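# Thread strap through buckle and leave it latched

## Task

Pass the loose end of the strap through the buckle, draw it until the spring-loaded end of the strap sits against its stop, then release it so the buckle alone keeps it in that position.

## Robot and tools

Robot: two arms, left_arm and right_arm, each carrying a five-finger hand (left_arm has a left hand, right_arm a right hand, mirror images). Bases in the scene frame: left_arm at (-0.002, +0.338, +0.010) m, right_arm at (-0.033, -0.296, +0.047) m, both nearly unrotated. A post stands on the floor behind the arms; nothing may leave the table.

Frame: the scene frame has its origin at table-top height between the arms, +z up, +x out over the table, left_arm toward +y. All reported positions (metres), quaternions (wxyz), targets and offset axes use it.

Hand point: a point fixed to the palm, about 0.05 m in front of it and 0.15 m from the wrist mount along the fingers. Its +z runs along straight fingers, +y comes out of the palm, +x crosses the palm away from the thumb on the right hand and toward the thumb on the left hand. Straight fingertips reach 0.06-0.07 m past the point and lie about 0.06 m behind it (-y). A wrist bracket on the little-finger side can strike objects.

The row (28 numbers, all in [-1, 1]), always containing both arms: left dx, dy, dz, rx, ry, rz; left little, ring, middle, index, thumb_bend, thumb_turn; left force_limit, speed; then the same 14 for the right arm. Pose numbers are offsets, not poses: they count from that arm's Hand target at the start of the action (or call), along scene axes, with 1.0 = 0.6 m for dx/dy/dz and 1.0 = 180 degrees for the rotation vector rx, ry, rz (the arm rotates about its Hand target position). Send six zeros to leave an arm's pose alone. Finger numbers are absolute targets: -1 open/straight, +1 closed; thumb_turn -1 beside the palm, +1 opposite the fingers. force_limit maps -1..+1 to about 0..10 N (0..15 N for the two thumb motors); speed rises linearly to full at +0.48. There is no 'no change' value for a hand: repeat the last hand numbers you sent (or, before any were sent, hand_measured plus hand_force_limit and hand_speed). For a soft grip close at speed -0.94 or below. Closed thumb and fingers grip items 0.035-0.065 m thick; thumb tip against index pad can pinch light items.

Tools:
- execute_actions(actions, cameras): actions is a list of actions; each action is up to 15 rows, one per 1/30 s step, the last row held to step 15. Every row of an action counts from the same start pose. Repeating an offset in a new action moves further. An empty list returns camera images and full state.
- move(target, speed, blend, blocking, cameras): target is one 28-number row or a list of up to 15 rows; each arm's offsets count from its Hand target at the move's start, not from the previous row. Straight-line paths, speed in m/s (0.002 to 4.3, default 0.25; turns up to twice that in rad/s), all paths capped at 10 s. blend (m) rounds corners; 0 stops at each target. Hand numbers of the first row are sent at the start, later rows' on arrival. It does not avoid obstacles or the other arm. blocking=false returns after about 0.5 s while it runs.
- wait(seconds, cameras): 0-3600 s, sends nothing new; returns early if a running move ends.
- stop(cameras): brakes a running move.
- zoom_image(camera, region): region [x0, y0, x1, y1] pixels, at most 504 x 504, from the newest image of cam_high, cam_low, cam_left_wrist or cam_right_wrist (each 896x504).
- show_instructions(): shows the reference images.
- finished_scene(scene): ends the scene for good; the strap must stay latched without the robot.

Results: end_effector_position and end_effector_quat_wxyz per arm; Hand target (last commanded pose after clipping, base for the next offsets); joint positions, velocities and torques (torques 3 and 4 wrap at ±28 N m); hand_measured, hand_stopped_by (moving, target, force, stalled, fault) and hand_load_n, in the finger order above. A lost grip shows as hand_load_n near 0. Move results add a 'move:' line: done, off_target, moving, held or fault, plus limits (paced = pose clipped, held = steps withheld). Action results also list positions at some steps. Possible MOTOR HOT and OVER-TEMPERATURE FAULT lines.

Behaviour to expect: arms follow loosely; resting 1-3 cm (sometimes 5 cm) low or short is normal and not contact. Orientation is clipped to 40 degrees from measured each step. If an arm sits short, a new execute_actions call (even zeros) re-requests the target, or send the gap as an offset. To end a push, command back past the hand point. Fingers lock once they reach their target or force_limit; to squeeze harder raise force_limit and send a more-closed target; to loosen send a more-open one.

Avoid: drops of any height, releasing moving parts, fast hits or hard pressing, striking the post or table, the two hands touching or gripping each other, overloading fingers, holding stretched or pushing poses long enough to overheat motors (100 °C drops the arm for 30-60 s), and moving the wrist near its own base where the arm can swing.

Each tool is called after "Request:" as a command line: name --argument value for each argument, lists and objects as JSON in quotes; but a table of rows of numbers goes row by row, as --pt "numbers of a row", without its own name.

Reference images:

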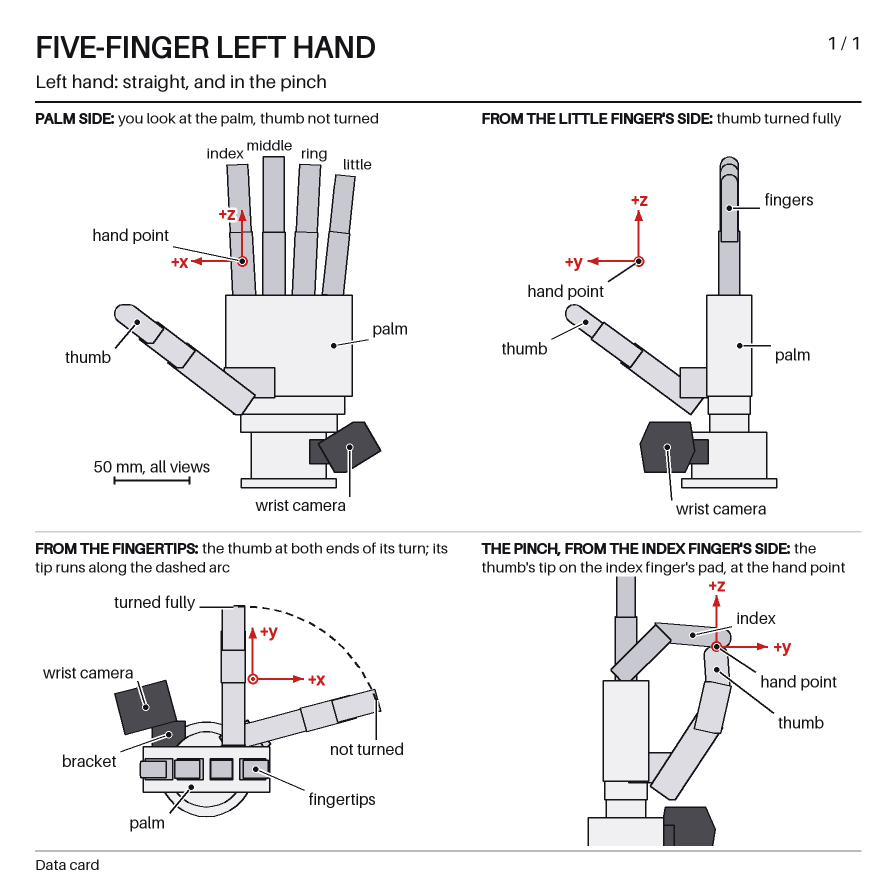

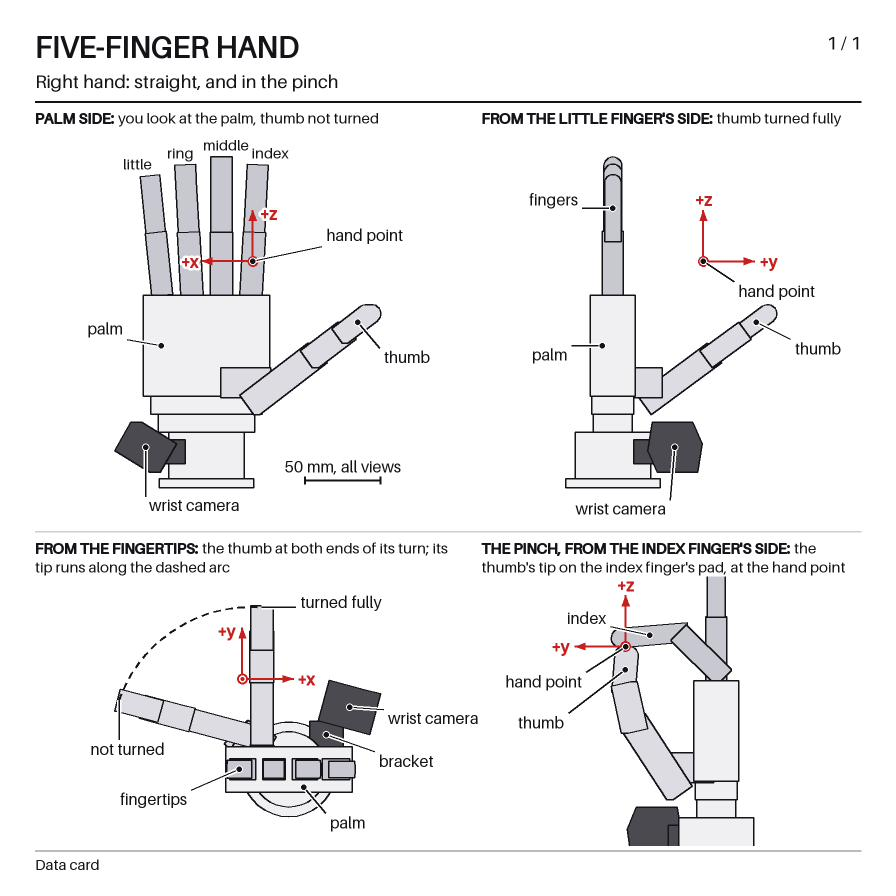

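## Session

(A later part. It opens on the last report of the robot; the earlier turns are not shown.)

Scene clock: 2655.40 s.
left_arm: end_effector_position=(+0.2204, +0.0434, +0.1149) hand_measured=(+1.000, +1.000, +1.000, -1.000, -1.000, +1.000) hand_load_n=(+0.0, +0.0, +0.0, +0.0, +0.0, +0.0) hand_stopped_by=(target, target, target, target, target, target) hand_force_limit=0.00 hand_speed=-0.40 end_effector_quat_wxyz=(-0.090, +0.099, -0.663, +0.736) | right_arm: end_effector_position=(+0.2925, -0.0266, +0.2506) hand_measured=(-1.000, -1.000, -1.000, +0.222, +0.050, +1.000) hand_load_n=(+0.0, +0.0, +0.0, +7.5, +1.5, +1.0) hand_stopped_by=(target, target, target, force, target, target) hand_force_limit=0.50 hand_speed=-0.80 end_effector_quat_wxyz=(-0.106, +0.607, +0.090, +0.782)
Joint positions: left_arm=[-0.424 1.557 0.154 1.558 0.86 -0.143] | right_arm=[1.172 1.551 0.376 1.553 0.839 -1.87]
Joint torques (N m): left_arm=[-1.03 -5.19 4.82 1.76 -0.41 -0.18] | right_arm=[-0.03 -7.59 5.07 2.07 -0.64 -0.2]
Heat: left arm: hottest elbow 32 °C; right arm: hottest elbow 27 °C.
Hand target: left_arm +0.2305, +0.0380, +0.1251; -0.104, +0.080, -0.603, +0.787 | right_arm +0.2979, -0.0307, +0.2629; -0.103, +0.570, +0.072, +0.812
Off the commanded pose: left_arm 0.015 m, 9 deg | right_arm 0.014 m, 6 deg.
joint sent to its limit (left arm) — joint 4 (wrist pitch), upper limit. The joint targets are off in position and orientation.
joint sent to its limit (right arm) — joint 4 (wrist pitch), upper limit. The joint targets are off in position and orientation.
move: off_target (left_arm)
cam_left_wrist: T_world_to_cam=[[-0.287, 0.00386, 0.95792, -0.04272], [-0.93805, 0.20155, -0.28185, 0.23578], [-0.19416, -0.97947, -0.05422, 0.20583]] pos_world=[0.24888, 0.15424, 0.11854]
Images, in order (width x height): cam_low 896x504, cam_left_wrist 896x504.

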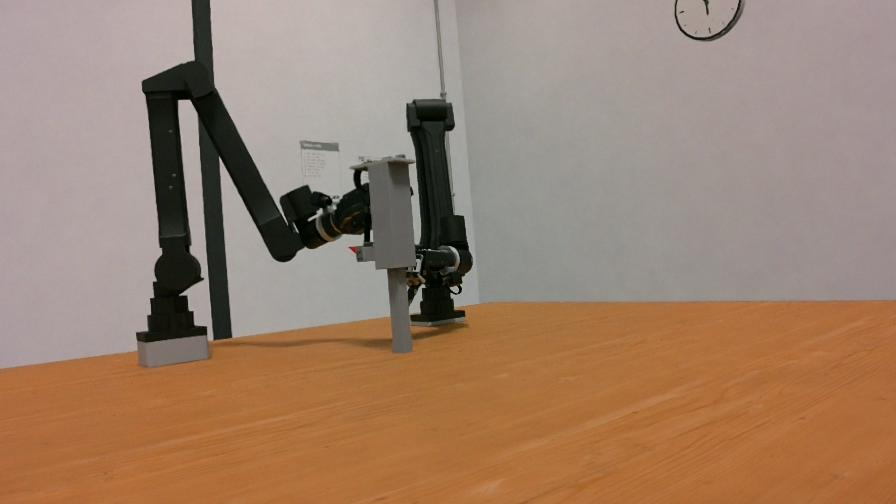

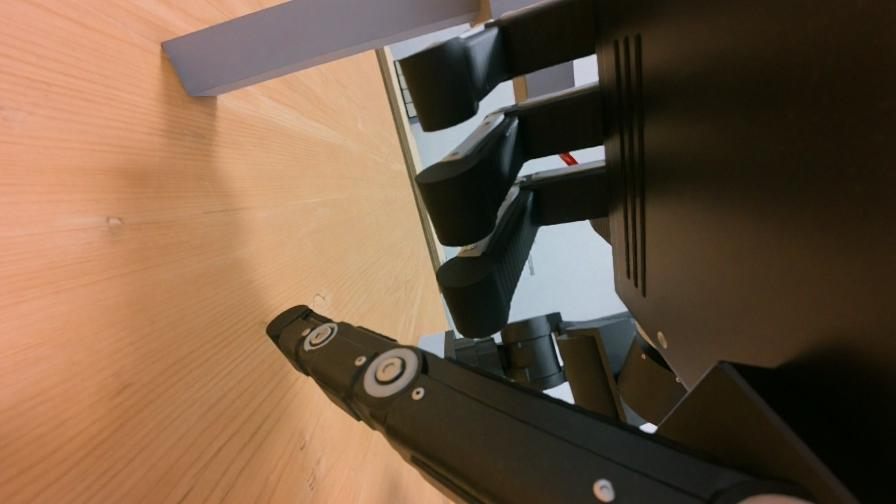

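Request:
move --pt "0.0125 -0.061 -0.0083 0 0 0 1 1 1 -1 -1 1 0 -0.4 0 0 0 0 0 0 -1 -1 -1 0.5 0.05 1 0.5 -0.8" --speed 0.03 --cameras '["cam_left_wrist", "cam_low"]'

Request:
zoom_image --camera "cam_low" --region '[340, 225, 400, 275]'

Request:
zoom_image --camera "cam_left_wrist" --region '[480, 60, 660, 240]'

Scene clock: 2690.63 s.
left_arm: end_effector_position=(+0.2276, +0.0073, +0.1100) hand_measured=(+1.000, +1.000, +1.000, -1.000, -1.000, +1.000) hand_load_n=(+0.0, +0.0, +0.0, +0.0, +0.0, +0.0) hand_stopped_by=(target, target, target, target, target, target) hand_force_limit=0.00 hand_speed=-0.40 end_effector_quat_wxyz=(-0.083, +0.101, -0.660, +0.739) | right_arm: end_effector_position=(+0.2925, -0.0266, +0.2506) hand_measured=(-1.000, -1.000, -1.000, +0.222, +0.050, +1.000) hand_load_n=(+0.0, +0.0, +0.0, +7.0, +2.0, +0.5) hand_stopped_by=(target, target, target, force, target, target) hand_force_limit=0.50 hand_speed=-0.80 end_effector_quat_wxyz=(-0.106, +0.607, +0.090, +0.782)
Joint positions: left_arm=[-0.539 1.631 0.22 1.558 0.751 -0.142] | right_arm=[1.172 1.551 0.376 1.553 0.839 -1.87]
Joint torques (N m): left_arm=[-1.2 -5.95 4.78 1.81 -0.39 0.01] | right_arm=[-0.09 -7.65 5.08 2.07 -0.64 -0.2]
Heat: left arm: hottest elbow 31 °C; right arm: hottest elbow 27 °C.
Hand target: left_arm +0.2380, +0.0014, +0.1202; -0.104, +0.080, -0.603, +0.787 | right_arm +0.2979, -0.0307, +0.2629; -0.103, +0.570, +0.072, +0.812
Off the commanded pose: left_arm 0.016 m, 9 deg | right_arm 0.014 m, 6 deg.
joint sent to its limit (left arm) — joint 4 (wrist pitch), upper limit. The joint targets are off in position and orientation.
joint sent to its limit (right arm) — joint 4 (wrist pitch), upper limit. The joint targets are off in position and orientation.
move: off_target (left_arm)
cam_left_wrist: T_world_to_cam=[[-0.27444, 0.01584, 0.96147, -0.03923], [-0.94018, 0.20544, -0.27175, 0.24773], [-0.20183, -0.97854, -0.04149, 0.17202]] pos_world=[0.25686, 0.11805, 0.11217]
Images, in order (width x height): cam_low 896x504, cam_left_wrist 896x504.

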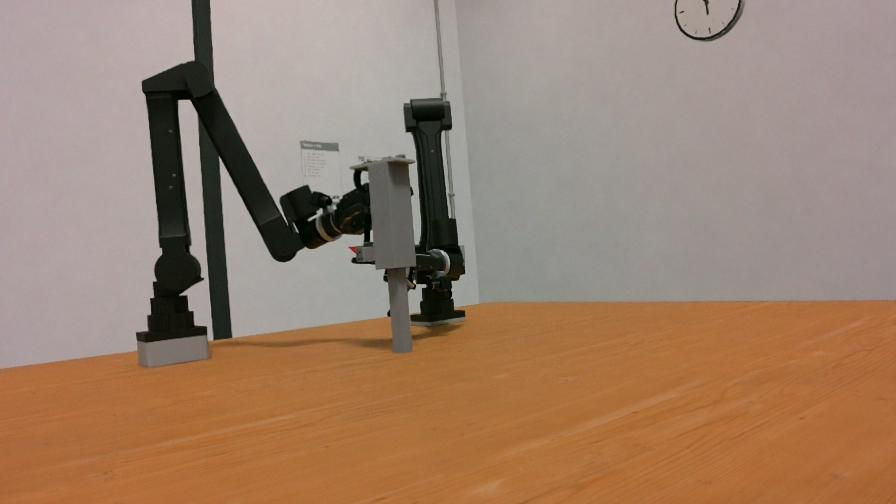

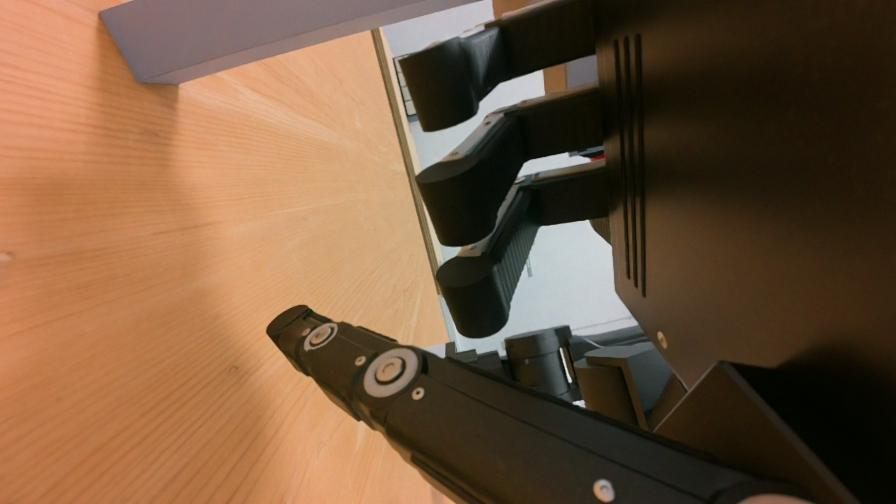

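Scaled by 8.400.

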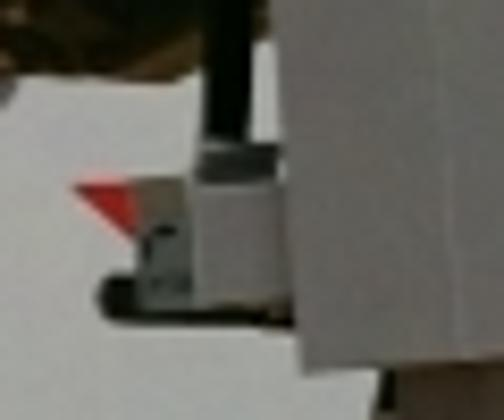

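Scaled by 2.800.

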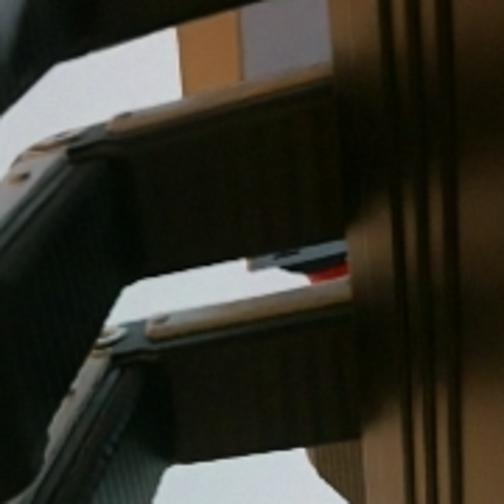

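Request:
zoom_image --camera "cam_low" --region '[340, 235, 375, 270]'

Request:
wait --seconds 0.1 --cameras '["cam_high", "cam_right_wrist"]'

Request:
zoom_image --camera "cam_high" --region '[310, 110, 410, 200]'

Scaled by 14.400.

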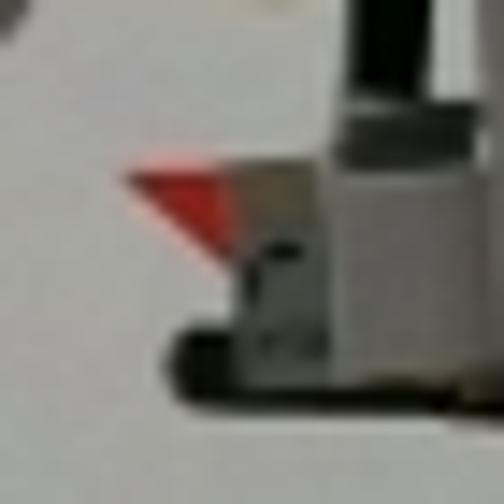

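Scene clock: 2736.77 s.
left_arm: end_effector_position=(+0.2276, +0.0073, +0.1100) hand_measured=(+1.000, +1.000, +1.000, -1.000, -1.000, +1.000) hand_load_n=(+0.0, +0.0, +0.0, +0.0, +0.0, +0.0) hand_stopped_by=(target, target, target, target, target, target) hand_force_limit=0.00 hand_speed=-0.40 end_effector_quat_wxyz=(-0.083, +0.101, -0.660, +0.739) | right_arm: end_effector_position=(+0.2925, -0.0266, +0.2506) hand_measured=(-1.000, -1.000, -1.000, +0.222, +0.050, +1.000) hand_load_n=(+0.0, +0.0, +0.0, +7.5, +2.0, +1.0) hand_stopped_by=(target, target, target, force, target, target) hand_force_limit=0.50 hand_speed=-0.80 end_effector_quat_wxyz=(-0.106, +0.607, +0.090, +0.782)
Joint positions: left_arm=[-0.539 1.631 0.22 1.558 0.751 -0.142] | right_arm=[1.172 1.551 0.376 1.553 0.839 -1.87]
Joint torques (N m): left_arm=[-1.26 -6.07 4.79 1.83 -0.39 0] | right_arm=[-0.03 -7.65 5.08 2.09 -0.64 -0.2]
Heat: left arm: hottest elbow 30 °C; right arm: hottest elbow 27 °C.
Hand target: left_arm +0.2380, +0.0014, +0.1202; -0.104, +0.080, -0.603, +0.787 | right_arm +0.2979, -0.0307, +0.2629; -0.103, +0.570, +0.072, +0.812
Off the commanded pose: left_arm 0.016 m, 9 deg | right_arm 0.014 m, 6 deg.
wait: 0.10 s; at rest from the start
cam_right_wrist: T_world_to_cam=[[0.24439, -0.93979, 0.23888, -0.15284], [-0.15415, -0.28087, -0.94729, 0.28496], [0.95735, 0.19468, -0.21351, -0.10399]] pos_world=[0.18083, -0.04336, 0.28425]

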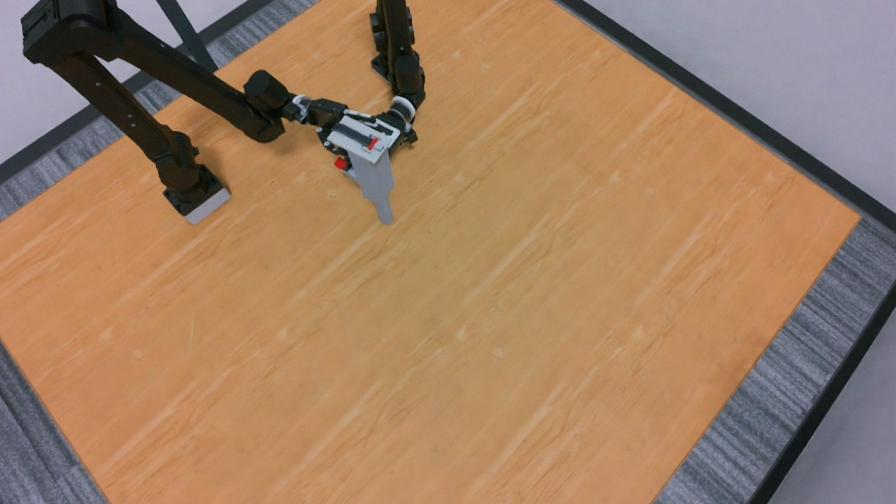

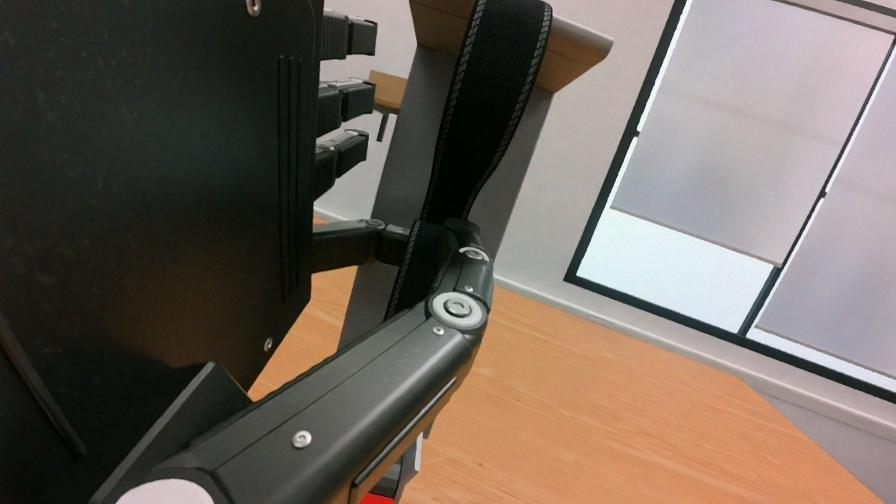

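Scaled by 5.040.

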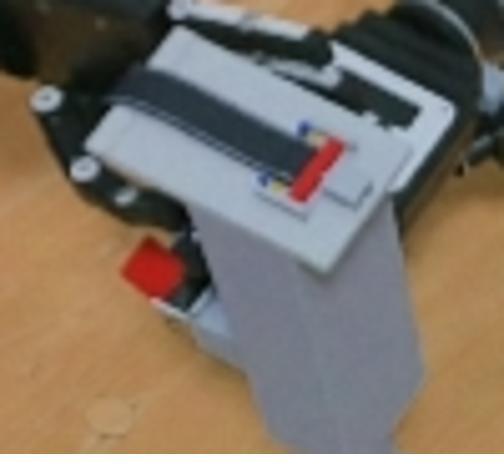

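Request:
zoom_image --camera "cam_high" --region '[325, 145, 365, 185]'

Scaled by 12.600.

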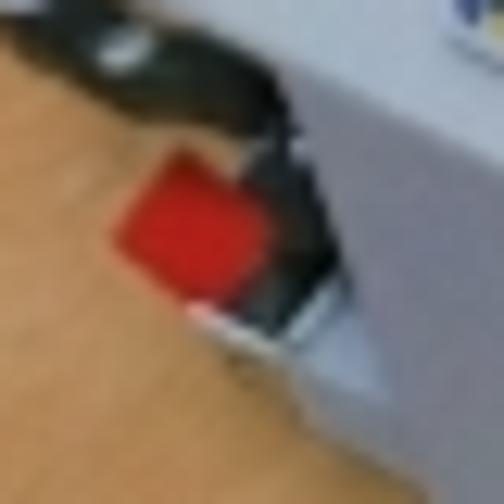

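Request:
move --pt "-0.008 -0.002 0.012 0 0 0 1 1 1 -1 -1 1 0 -0.4 0 0 0 0 0 0 -1 -1 -1 0.5 0.05 1 0.5 -0.8" --speed 0.03 --cameras '["cam_left_wrist", "cam_low", "cam_high"]'

Request:
zoom_image --camera "cam_low" --region '[340, 235, 375, 270]'

Request:
zoom_image --camera "cam_high" --region '[325, 145, 365, 185]'

Request:
zoom_image --camera "cam_left_wrist" --region '[480, 60, 660, 240]'

Scene clock: 2759.40 s.
left_arm: end_effector_position=(+0.2294, +0.0068, +0.1120) hand_measured=(+1.000, +1.000, +1.000, -1.000, -1.000, +1.000) hand_load_n=(+0.0, +0.0, +0.0, +0.0, +0.0, +0.0) hand_stopped_by=(target, target, target, target, target, target) hand_force_limit=0.00 hand_speed=-0.40 end_effector_quat_wxyz=(-0.087, +0.104, -0.658, +0.741) | right_arm: end_effector_position=(+0.2925, -0.0266, +0.2506) hand_measured=(-1.000, -1.000, -1.000, +0.222, +0.050, +1.000) hand_load_n=(+0.0, +0.0, +0.0, +7.0, +1.5, +1.0) hand_stopped_by=(target, target, target, force, target, target) hand_force_limit=0.50 hand_speed=-0.80 end_effector_quat_wxyz=(-0.106, +0.607, +0.090, +0.782)
Joint positions: left_arm=[-0.542 1.626 0.22 1.558 0.737 -0.142] | right_arm=[1.172 1.551 0.376 1.553 0.839 -1.87]
Joint torques (N m): left_arm=[-1.32 -7.47 4.08 1.84 -0.39 -0.08] | right_arm=[-0.09 -7.65 5.08 2.07 -0.64 -0.2]
Heat: left arm: hottest elbow 30 °C; right arm: hottest elbow 27 °C.
Hand target: left_arm +0.2332, +0.0002, +0.1274; -0.104, +0.080, -0.603, +0.787 | right_arm +0.2979, -0.0307, +0.2629; -0.103, +0.570, +0.072, +0.812
Off the commanded pose: left_arm 0.017 m, 9 deg | right_arm 0.014 m, 6 deg.
joint sent to its limit (left arm) — joint 4 (wrist pitch), upper limit. The joint targets are off in position and orientation.
joint sent to its limit (right arm) — joint 4 (wrist pitch), upper limit. The joint targets are off in position and orientation.
move: off_target (left_arm)
cam_left_wrist: T_world_to_cam=[[-0.27728, 0.01696, 0.96064, -0.0399], [-0.94153, 0.1944, -0.2752, 0.25082], [-0.19141, -0.98078, -0.03793, 0.16916]] pos_world=[0.25747, 0.11783, 0.11377]
Images, in order (width x height): cam_high 896x504, cam_low 896x504, cam_left_wrist 896x504.

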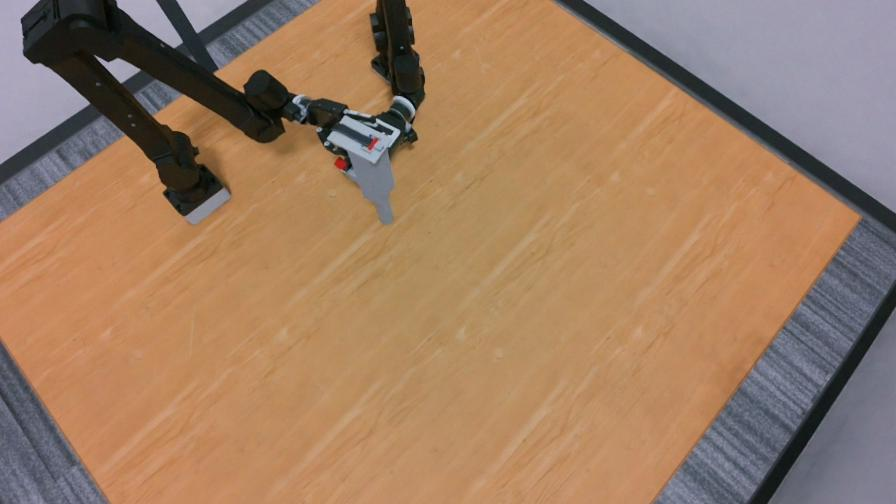

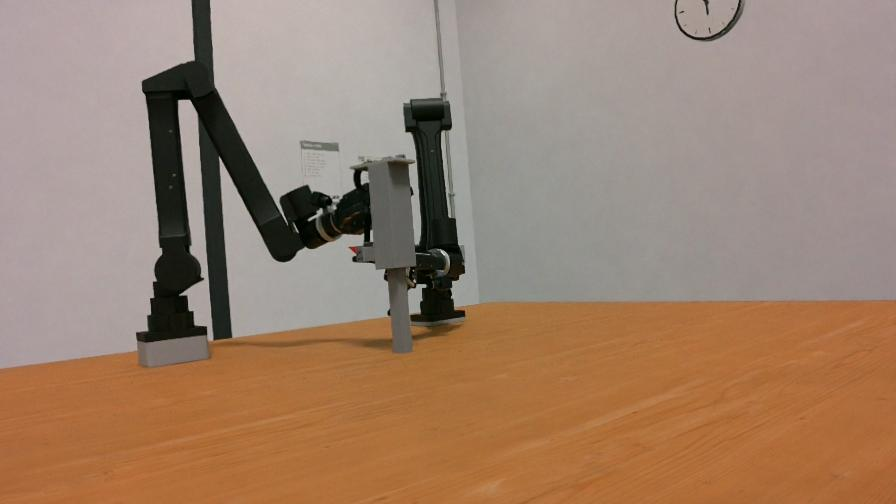

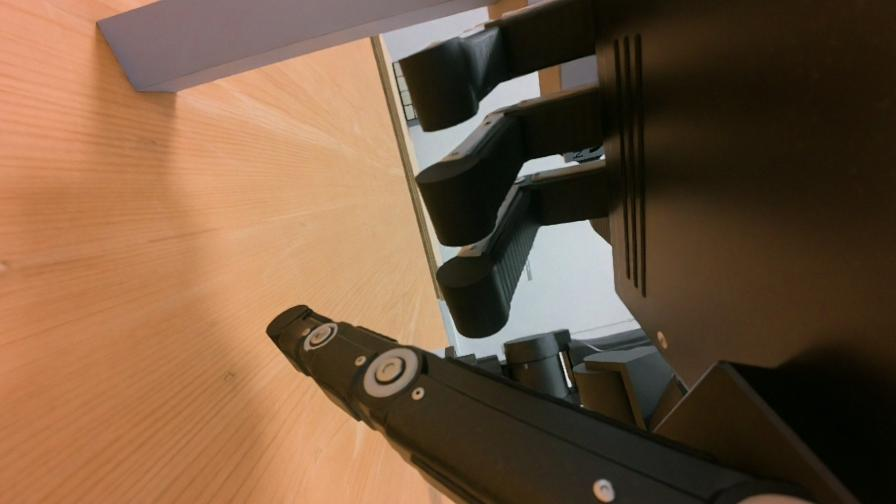

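Scaled by 14.400.

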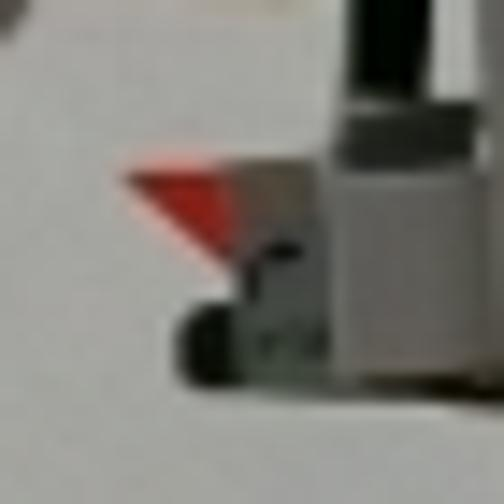

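Scaled by 12.600.

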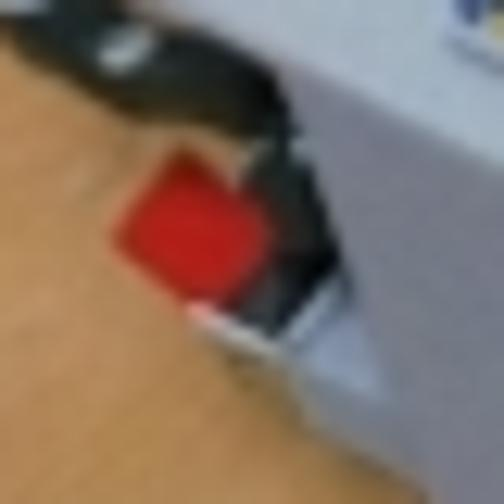

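Scaled by 2.800.

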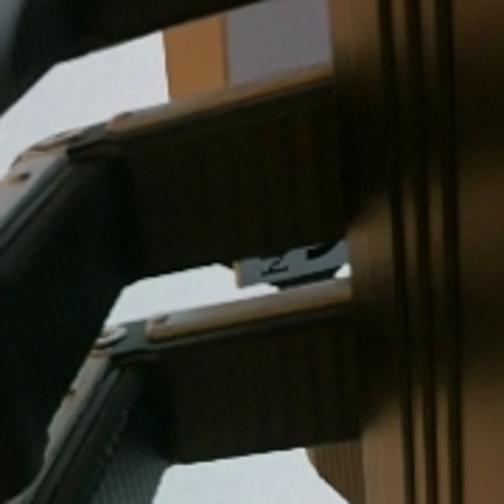

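Request:
move --pt "-0.0162 -0.004 0.0 0 0 0 1 1 1 -1 -1 1 0 -0.4 0 0 0 0 0 0 -1 -1 -1 0.5 0.05 1 0.5 -0.8" --speed 0.03 --cameras '["cam_left_wrist", "cam_low", "cam_high"]'

Request:
zoom_image --camera "cam_low" --region '[340, 235, 375, 270]'

Request:
zoom_image --camera "cam_left_wrist" --region '[480, 60, 660, 240]'

Scene clock: 2771.83 s.
left_arm: end_effector_position=(+0.2246, -0.0003, +0.1170) hand_measured=(+1.000, +1.000, +1.000, -1.000, -1.000, +1.000) hand_load_n=(+0.0, +0.0, +0.0, +0.0, +0.0, +0.0) hand_stopped_by=(target, target, target, target, target, target) hand_force_limit=0.00 hand_speed=-0.40 end_effector_quat_wxyz=(-0.088, +0.101, -0.654, +0.745) | right_arm: end_effector_position=(+0.2925, -0.0266, +0.2506) hand_measured=(-1.000, -1.000, -1.000, +0.222, +0.050, +1.000) hand_load_n=(+0.0, +0.0, +0.0, +7.0, +1.5, +1.0) hand_stopped_by=(target, target, target, force, target, target) hand_force_limit=0.50 hand_speed=-0.80 end_effector_quat_wxyz=(-0.106, +0.607, +0.090, +0.782)
Joint positions: left_arm=[-0.574 1.614 0.22 1.558 0.708 -0.142] | right_arm=[1.172 1.551 0.376 1.553 0.839 -1.87]
Joint torques (N m): left_arm=[-1.2 -7.36 2.65 1.83 -0.39 0] | right_arm=[-0.03 -7.65 5.09 2.09 -0.64 -0.2]
Heat: left arm: hottest elbow 30 °C; right arm: hottest elbow 27 °C.
Hand target: left_arm +0.2235, -0.0022, +0.1274; -0.104, +0.080, -0.603, +0.787 | right_arm +0.2979, -0.0307, +0.2629; -0.103, +0.570, +0.072, +0.812
Off the commanded pose: left_arm 0.011 m, 8 deg | right_arm 0.014 m, 6 deg.
joint sent to its limit (left arm) — joint 4 (wrist pitch), upper limit. The joint targets are off in position and orientation.
joint sent to its limit (right arm) — joint 4 (wrist pitch), upper limit. The joint targets are off in position and orientation.
move: off_target (left_arm)
cam_left_wrist: T_world_to_cam=[[-0.28478, 0.02796, 0.95819, -0.04395], [-0.93866, 0.19463, -0.28466, 0.24957], [-0.19445, -0.98048, -0.02918, 0.16112]] pos_world=[0.25307, 0.11063, 0.11786]
Images, in order (width x height): cam_high 896x504, cam_low 896x504, cam_left_wrist 896x504.

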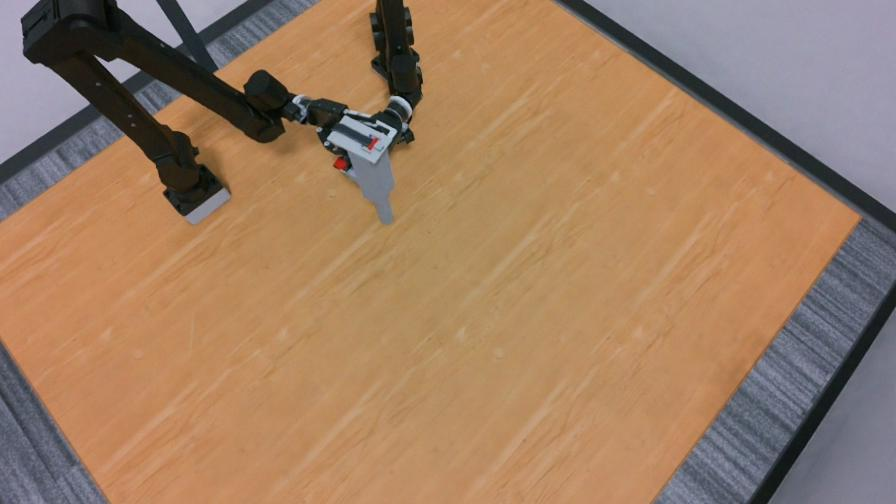

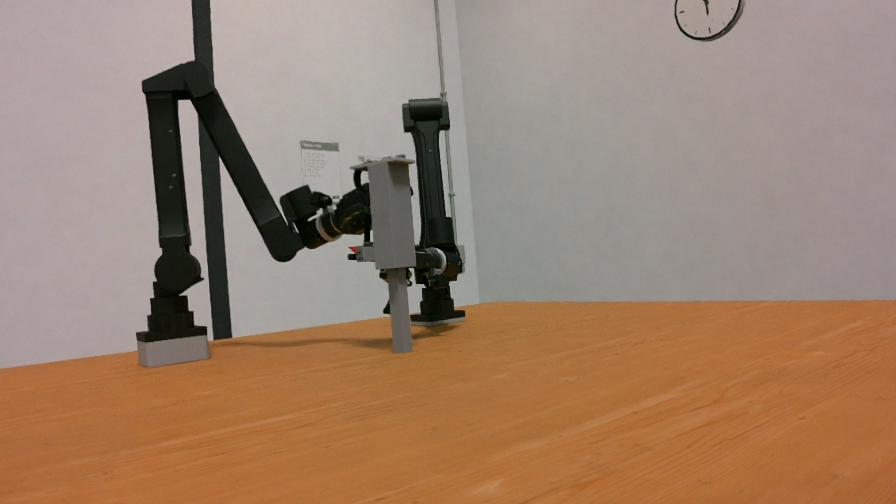

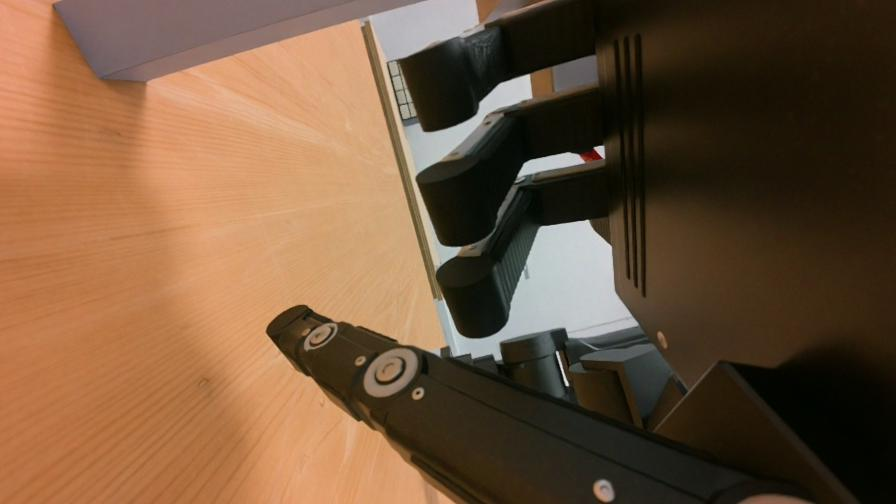

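Scaled by 14.400.

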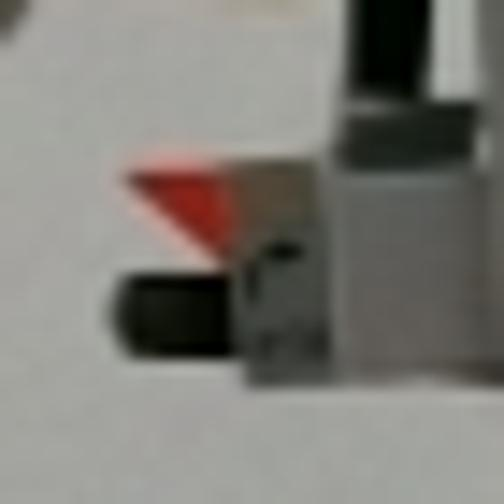

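Scaled by 2.800.

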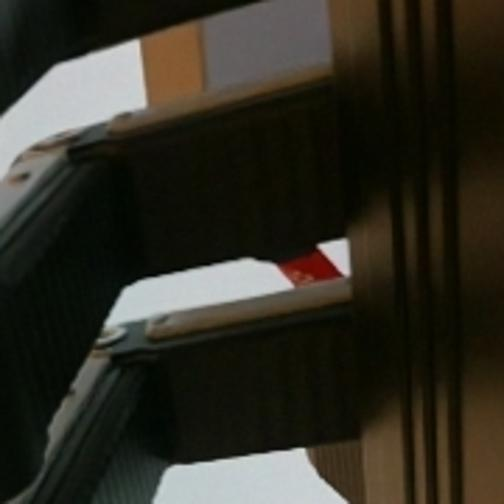

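Request:
move --pt "0.0 0.0 0.012 0 0 0 1 1 1 -1 -1 1 0 -0.4 0 0 0 0 0 0 -1 -1 -1 0.5 0.05 1 0.5 -0.8" --speed 0.03 --cameras '["cam_left_wrist", "cam_low", "cam_high"]'

Request:
zoom_image --camera "cam_low" --region '[340, 235, 375, 270]'

Request:
zoom_image --camera "cam_left_wrist" --region '[480, 60, 660, 240]'

Scene clock: 2785.27 s.
left_arm: end_effector_position=(+0.2240, +0.0005, +0.1223) hand_measured=(+1.000, +1.000, +1.000, -1.000, -1.000, +1.000) hand_load_n=(+0.0, +0.0, +0.0, +0.0, +0.0, +0.0) hand_stopped_by=(target, target, target, target, target, target) hand_force_limit=0.00 hand_speed=-0.40 end_effector_quat_wxyz=(-0.093, +0.098, -0.650, +0.748) | right_arm: end_effector_position=(+0.2925, -0.0266, +0.2506) hand_measured=(-1.000, -1.000, -1.000, +0.222, +0.050, +1.000) hand_load_n=(+0.0, +0.0, +0.5, +7.0, +2.0, +1.0) hand_stopped_by=(target, target, target, force, target, target) hand_force_limit=0.50 hand_speed=-0.80 end_effector_quat_wxyz=(-0.106, +0.607, +0.090, +0.782)
Joint positions: left_arm=[-0.574 1.595 0.216 1.558 0.705 -0.142] | right_arm=[1.172 1.551 0.376 1.553 0.839 -1.87]
Joint torques (N m): left_arm=[-1.2 -7.18 3.06 1.85 -0.41 -0.11] | right_arm=[-0.09 -7.59 5.08 2.07 -0.65 -0.2]
Heat: left arm: hottest elbow 30 °C; right arm: hottest elbow 27 °C.
Hand target: left_arm +0.2235, -0.0022, +0.1346; -0.104, +0.080, -0.603, +0.787 | right_arm +0.2979, -0.0307, +0.2629; -0.103, +0.570, +0.072, +0.812
Off the commanded pose: left_arm 0.013 m, 7 deg | right_arm 0.014 m, 6 deg.
joint sent to its limit (left arm) — joint 4 (wrist pitch), upper limit. The joint targets are off in position and orientation.
joint sent to its limit (right arm) — joint 4 (wrist pitch), upper limit. The joint targets are off in position and orientation.
move: off_target (left_arm)
cam_left_wrist: T_world_to_cam=[[-0.29554, 0.03483, 0.9547, -0.04646], [-0.93601, 0.18942, -0.29666, 0.25119], [-0.19118, -0.98128, -0.02338, 0.16058]] pos_world=[0.25208, 0.11161, 0.12263]
Images, in order (width x height): cam_high 896x504, cam_low 896x504, cam_left_wrist 896x504.

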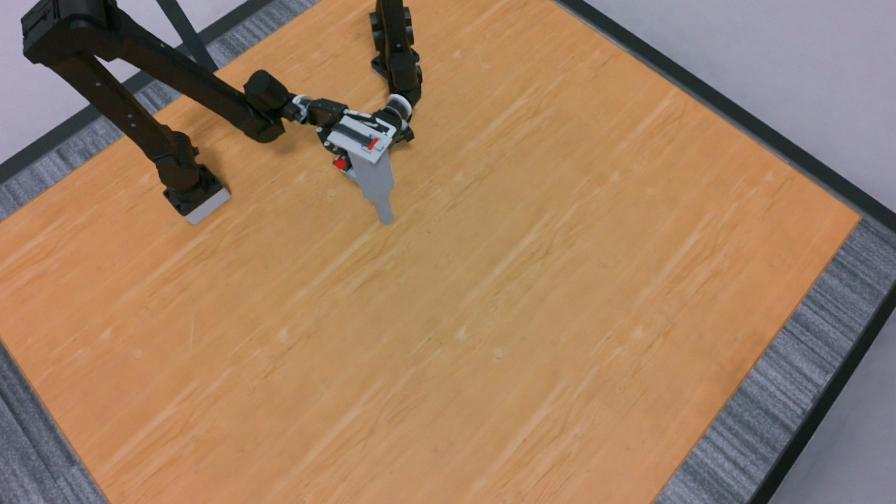

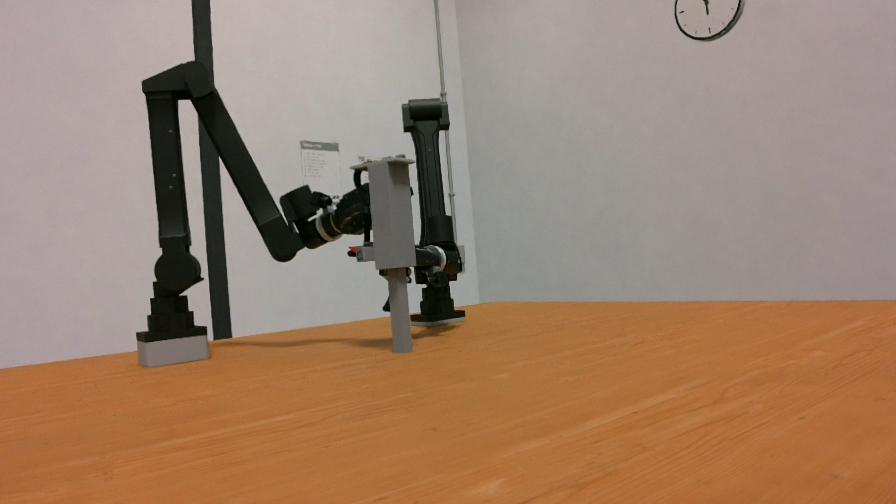

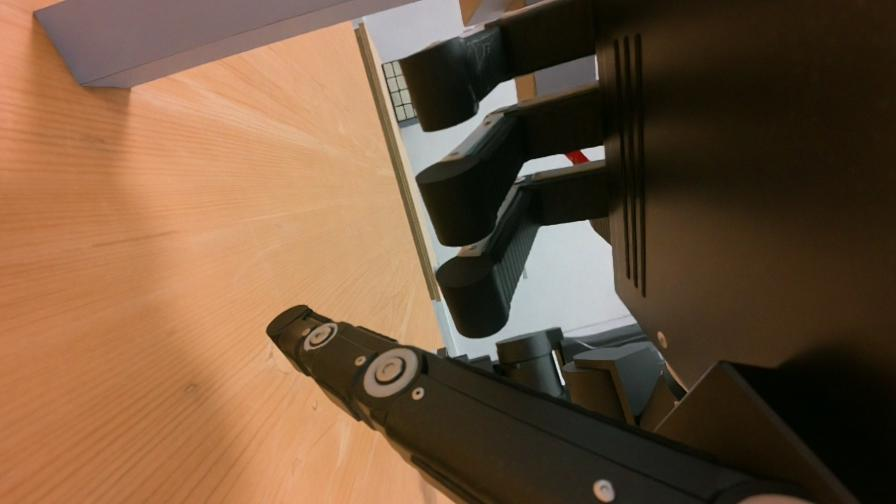

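Scaled by 14.400.

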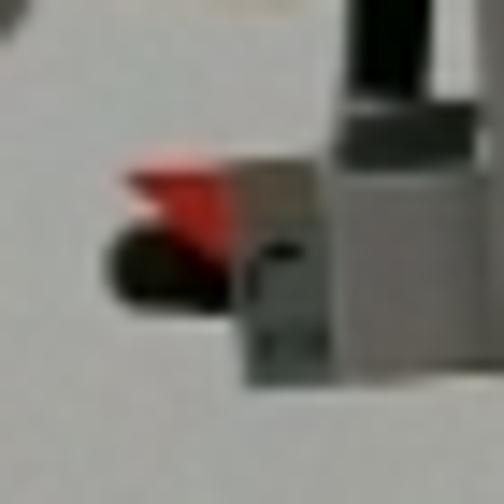

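Scaled by 2.800.

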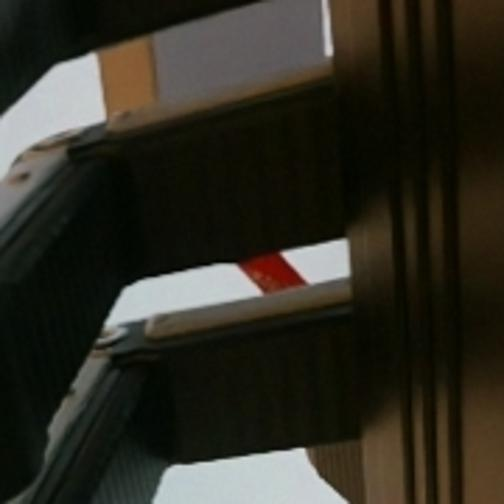

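Request:
move --pt "0.0 0.0 0.007 0 0 0 1 1 1 -1 -1 1 0 -0.4 0 0 0 0 0 0 -1 -1 -1 0.5 0.05 1 0.5 -0.8" --speed 0.03 --cameras '["cam_left_wrist", "cam_low", "cam_high"]'

Request:
zoom_image --camera "cam_low" --region '[340, 235, 375, 270]'

Request:
zoom_image --camera "cam_high" --region '[325, 145, 365, 185]'

Scene clock: 2794.37 s.
left_arm: end_effector_position=(+0.2216, -0.0013, +0.1255) hand_measured=(+1.000, +1.000, +1.000, -1.000, -1.000, +1.000) hand_load_n=(+0.0, +0.0, +0.0, -0.5, +0.0, +0.0) hand_stopped_by=(target, target, target, target, target, target) hand_force_limit=0.00 hand_speed=-0.40 end_effector_quat_wxyz=(-0.093, +0.092, -0.649, +0.750) | right_arm: end_effector_position=(+0.2925, -0.0266, +0.2506) hand_measured=(-1.000, -1.000, -1.000, +0.222, +0.050, +1.000) hand_load_n=(+0.0, +0.0, +0.0, +7.5, +2.0, +0.5) hand_stopped_by=(target, target, target, force, target, target) hand_force_limit=0.50 hand_speed=-0.80 end_effector_quat_wxyz=(-0.106, +0.607, +0.090, +0.782)
Joint positions: left_arm=[-0.582 1.586 0.216 1.558 0.705 -0.14] | right_arm=[1.172 1.551 0.376 1.553 0.839 -1.87]
Joint torques (N m): left_arm=[-1.08 -7.3 3.14 1.83 -0.44 -0.18] | right_arm=[-0.03 -7.65 5.08 2.07 -0.64 -0.2]
Heat: left arm: hottest elbow 29 °C; right arm: hottest elbow 27 °C.
Hand target: left_arm +0.2235, -0.0022, +0.1388; -0.104, +0.080, -0.603, +0.787 | right_arm +0.2979, -0.0307, +0.2629; -0.103, +0.570, +0.072, +0.812
Off the commanded pose: left_arm 0.013 m, 7 deg | right_arm 0.014 m, 6 deg.
joint sent to its limit (left arm) — joint 4 (wrist pitch), upper limit. The joint targets are off in position and orientation.
joint sent to its limit (right arm) — joint 4 (wrist pitch), upper limit. The joint targets are off in position and orientation.
move: off_target (left_arm)
cam_left_wrist: T_world_to_cam=[[-0.30397, 0.04159, 0.95177, -0.04785], [-0.9318, 0.19502, -0.30612, 0.25054], [-0.19834, -0.97992, -0.02053, 0.1597]] pos_world=[0.25059, 0.10963, 0.12551]
Images, in order (width x height): cam_high 896x504, cam_low 896x504, cam_left_wrist 896x504.

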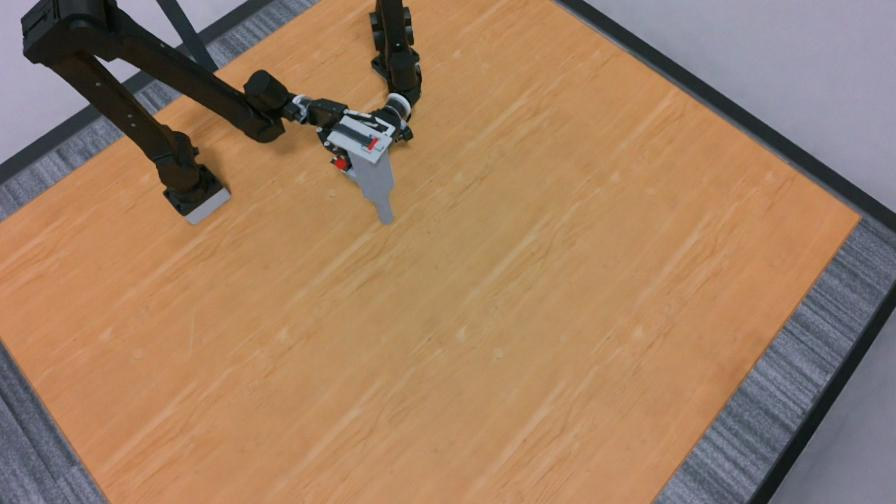

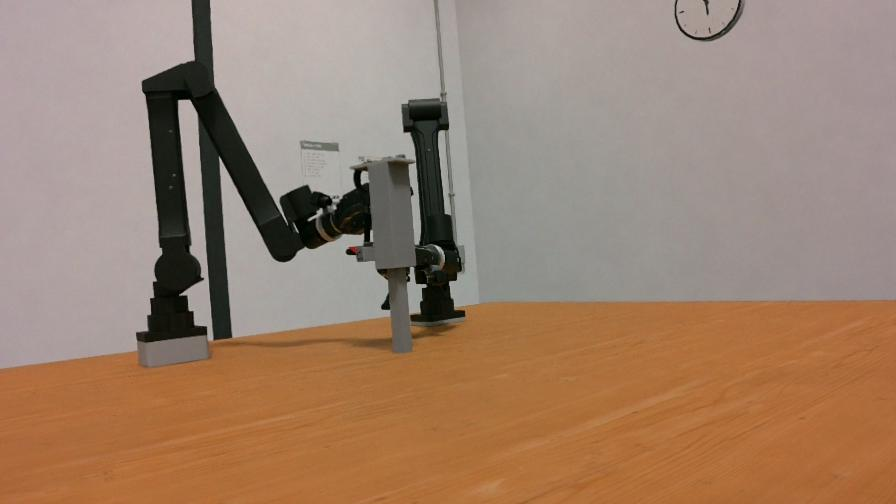

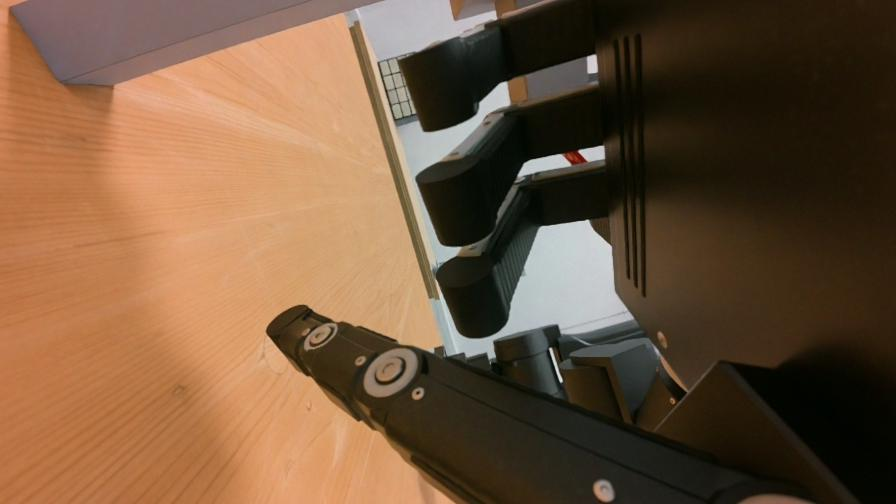

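Scaled by 14.400.

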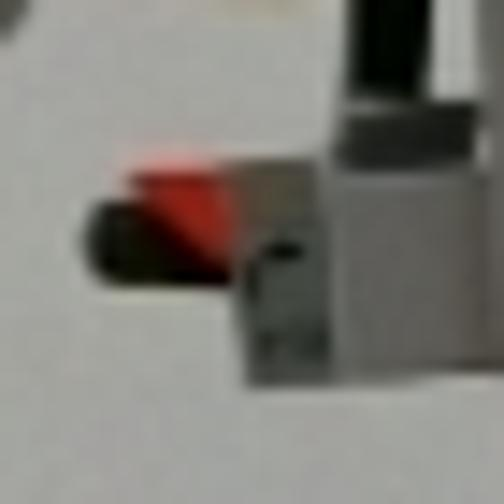

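Scaled by 12.600.

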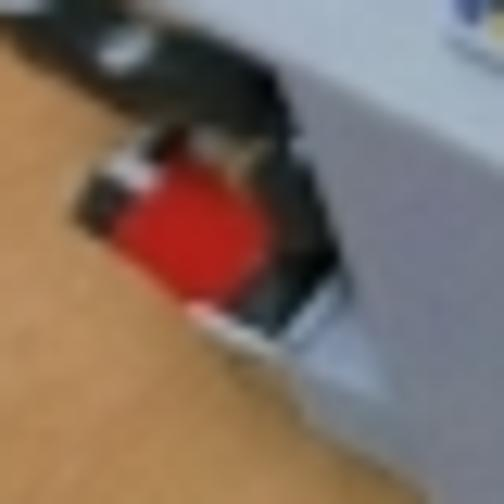

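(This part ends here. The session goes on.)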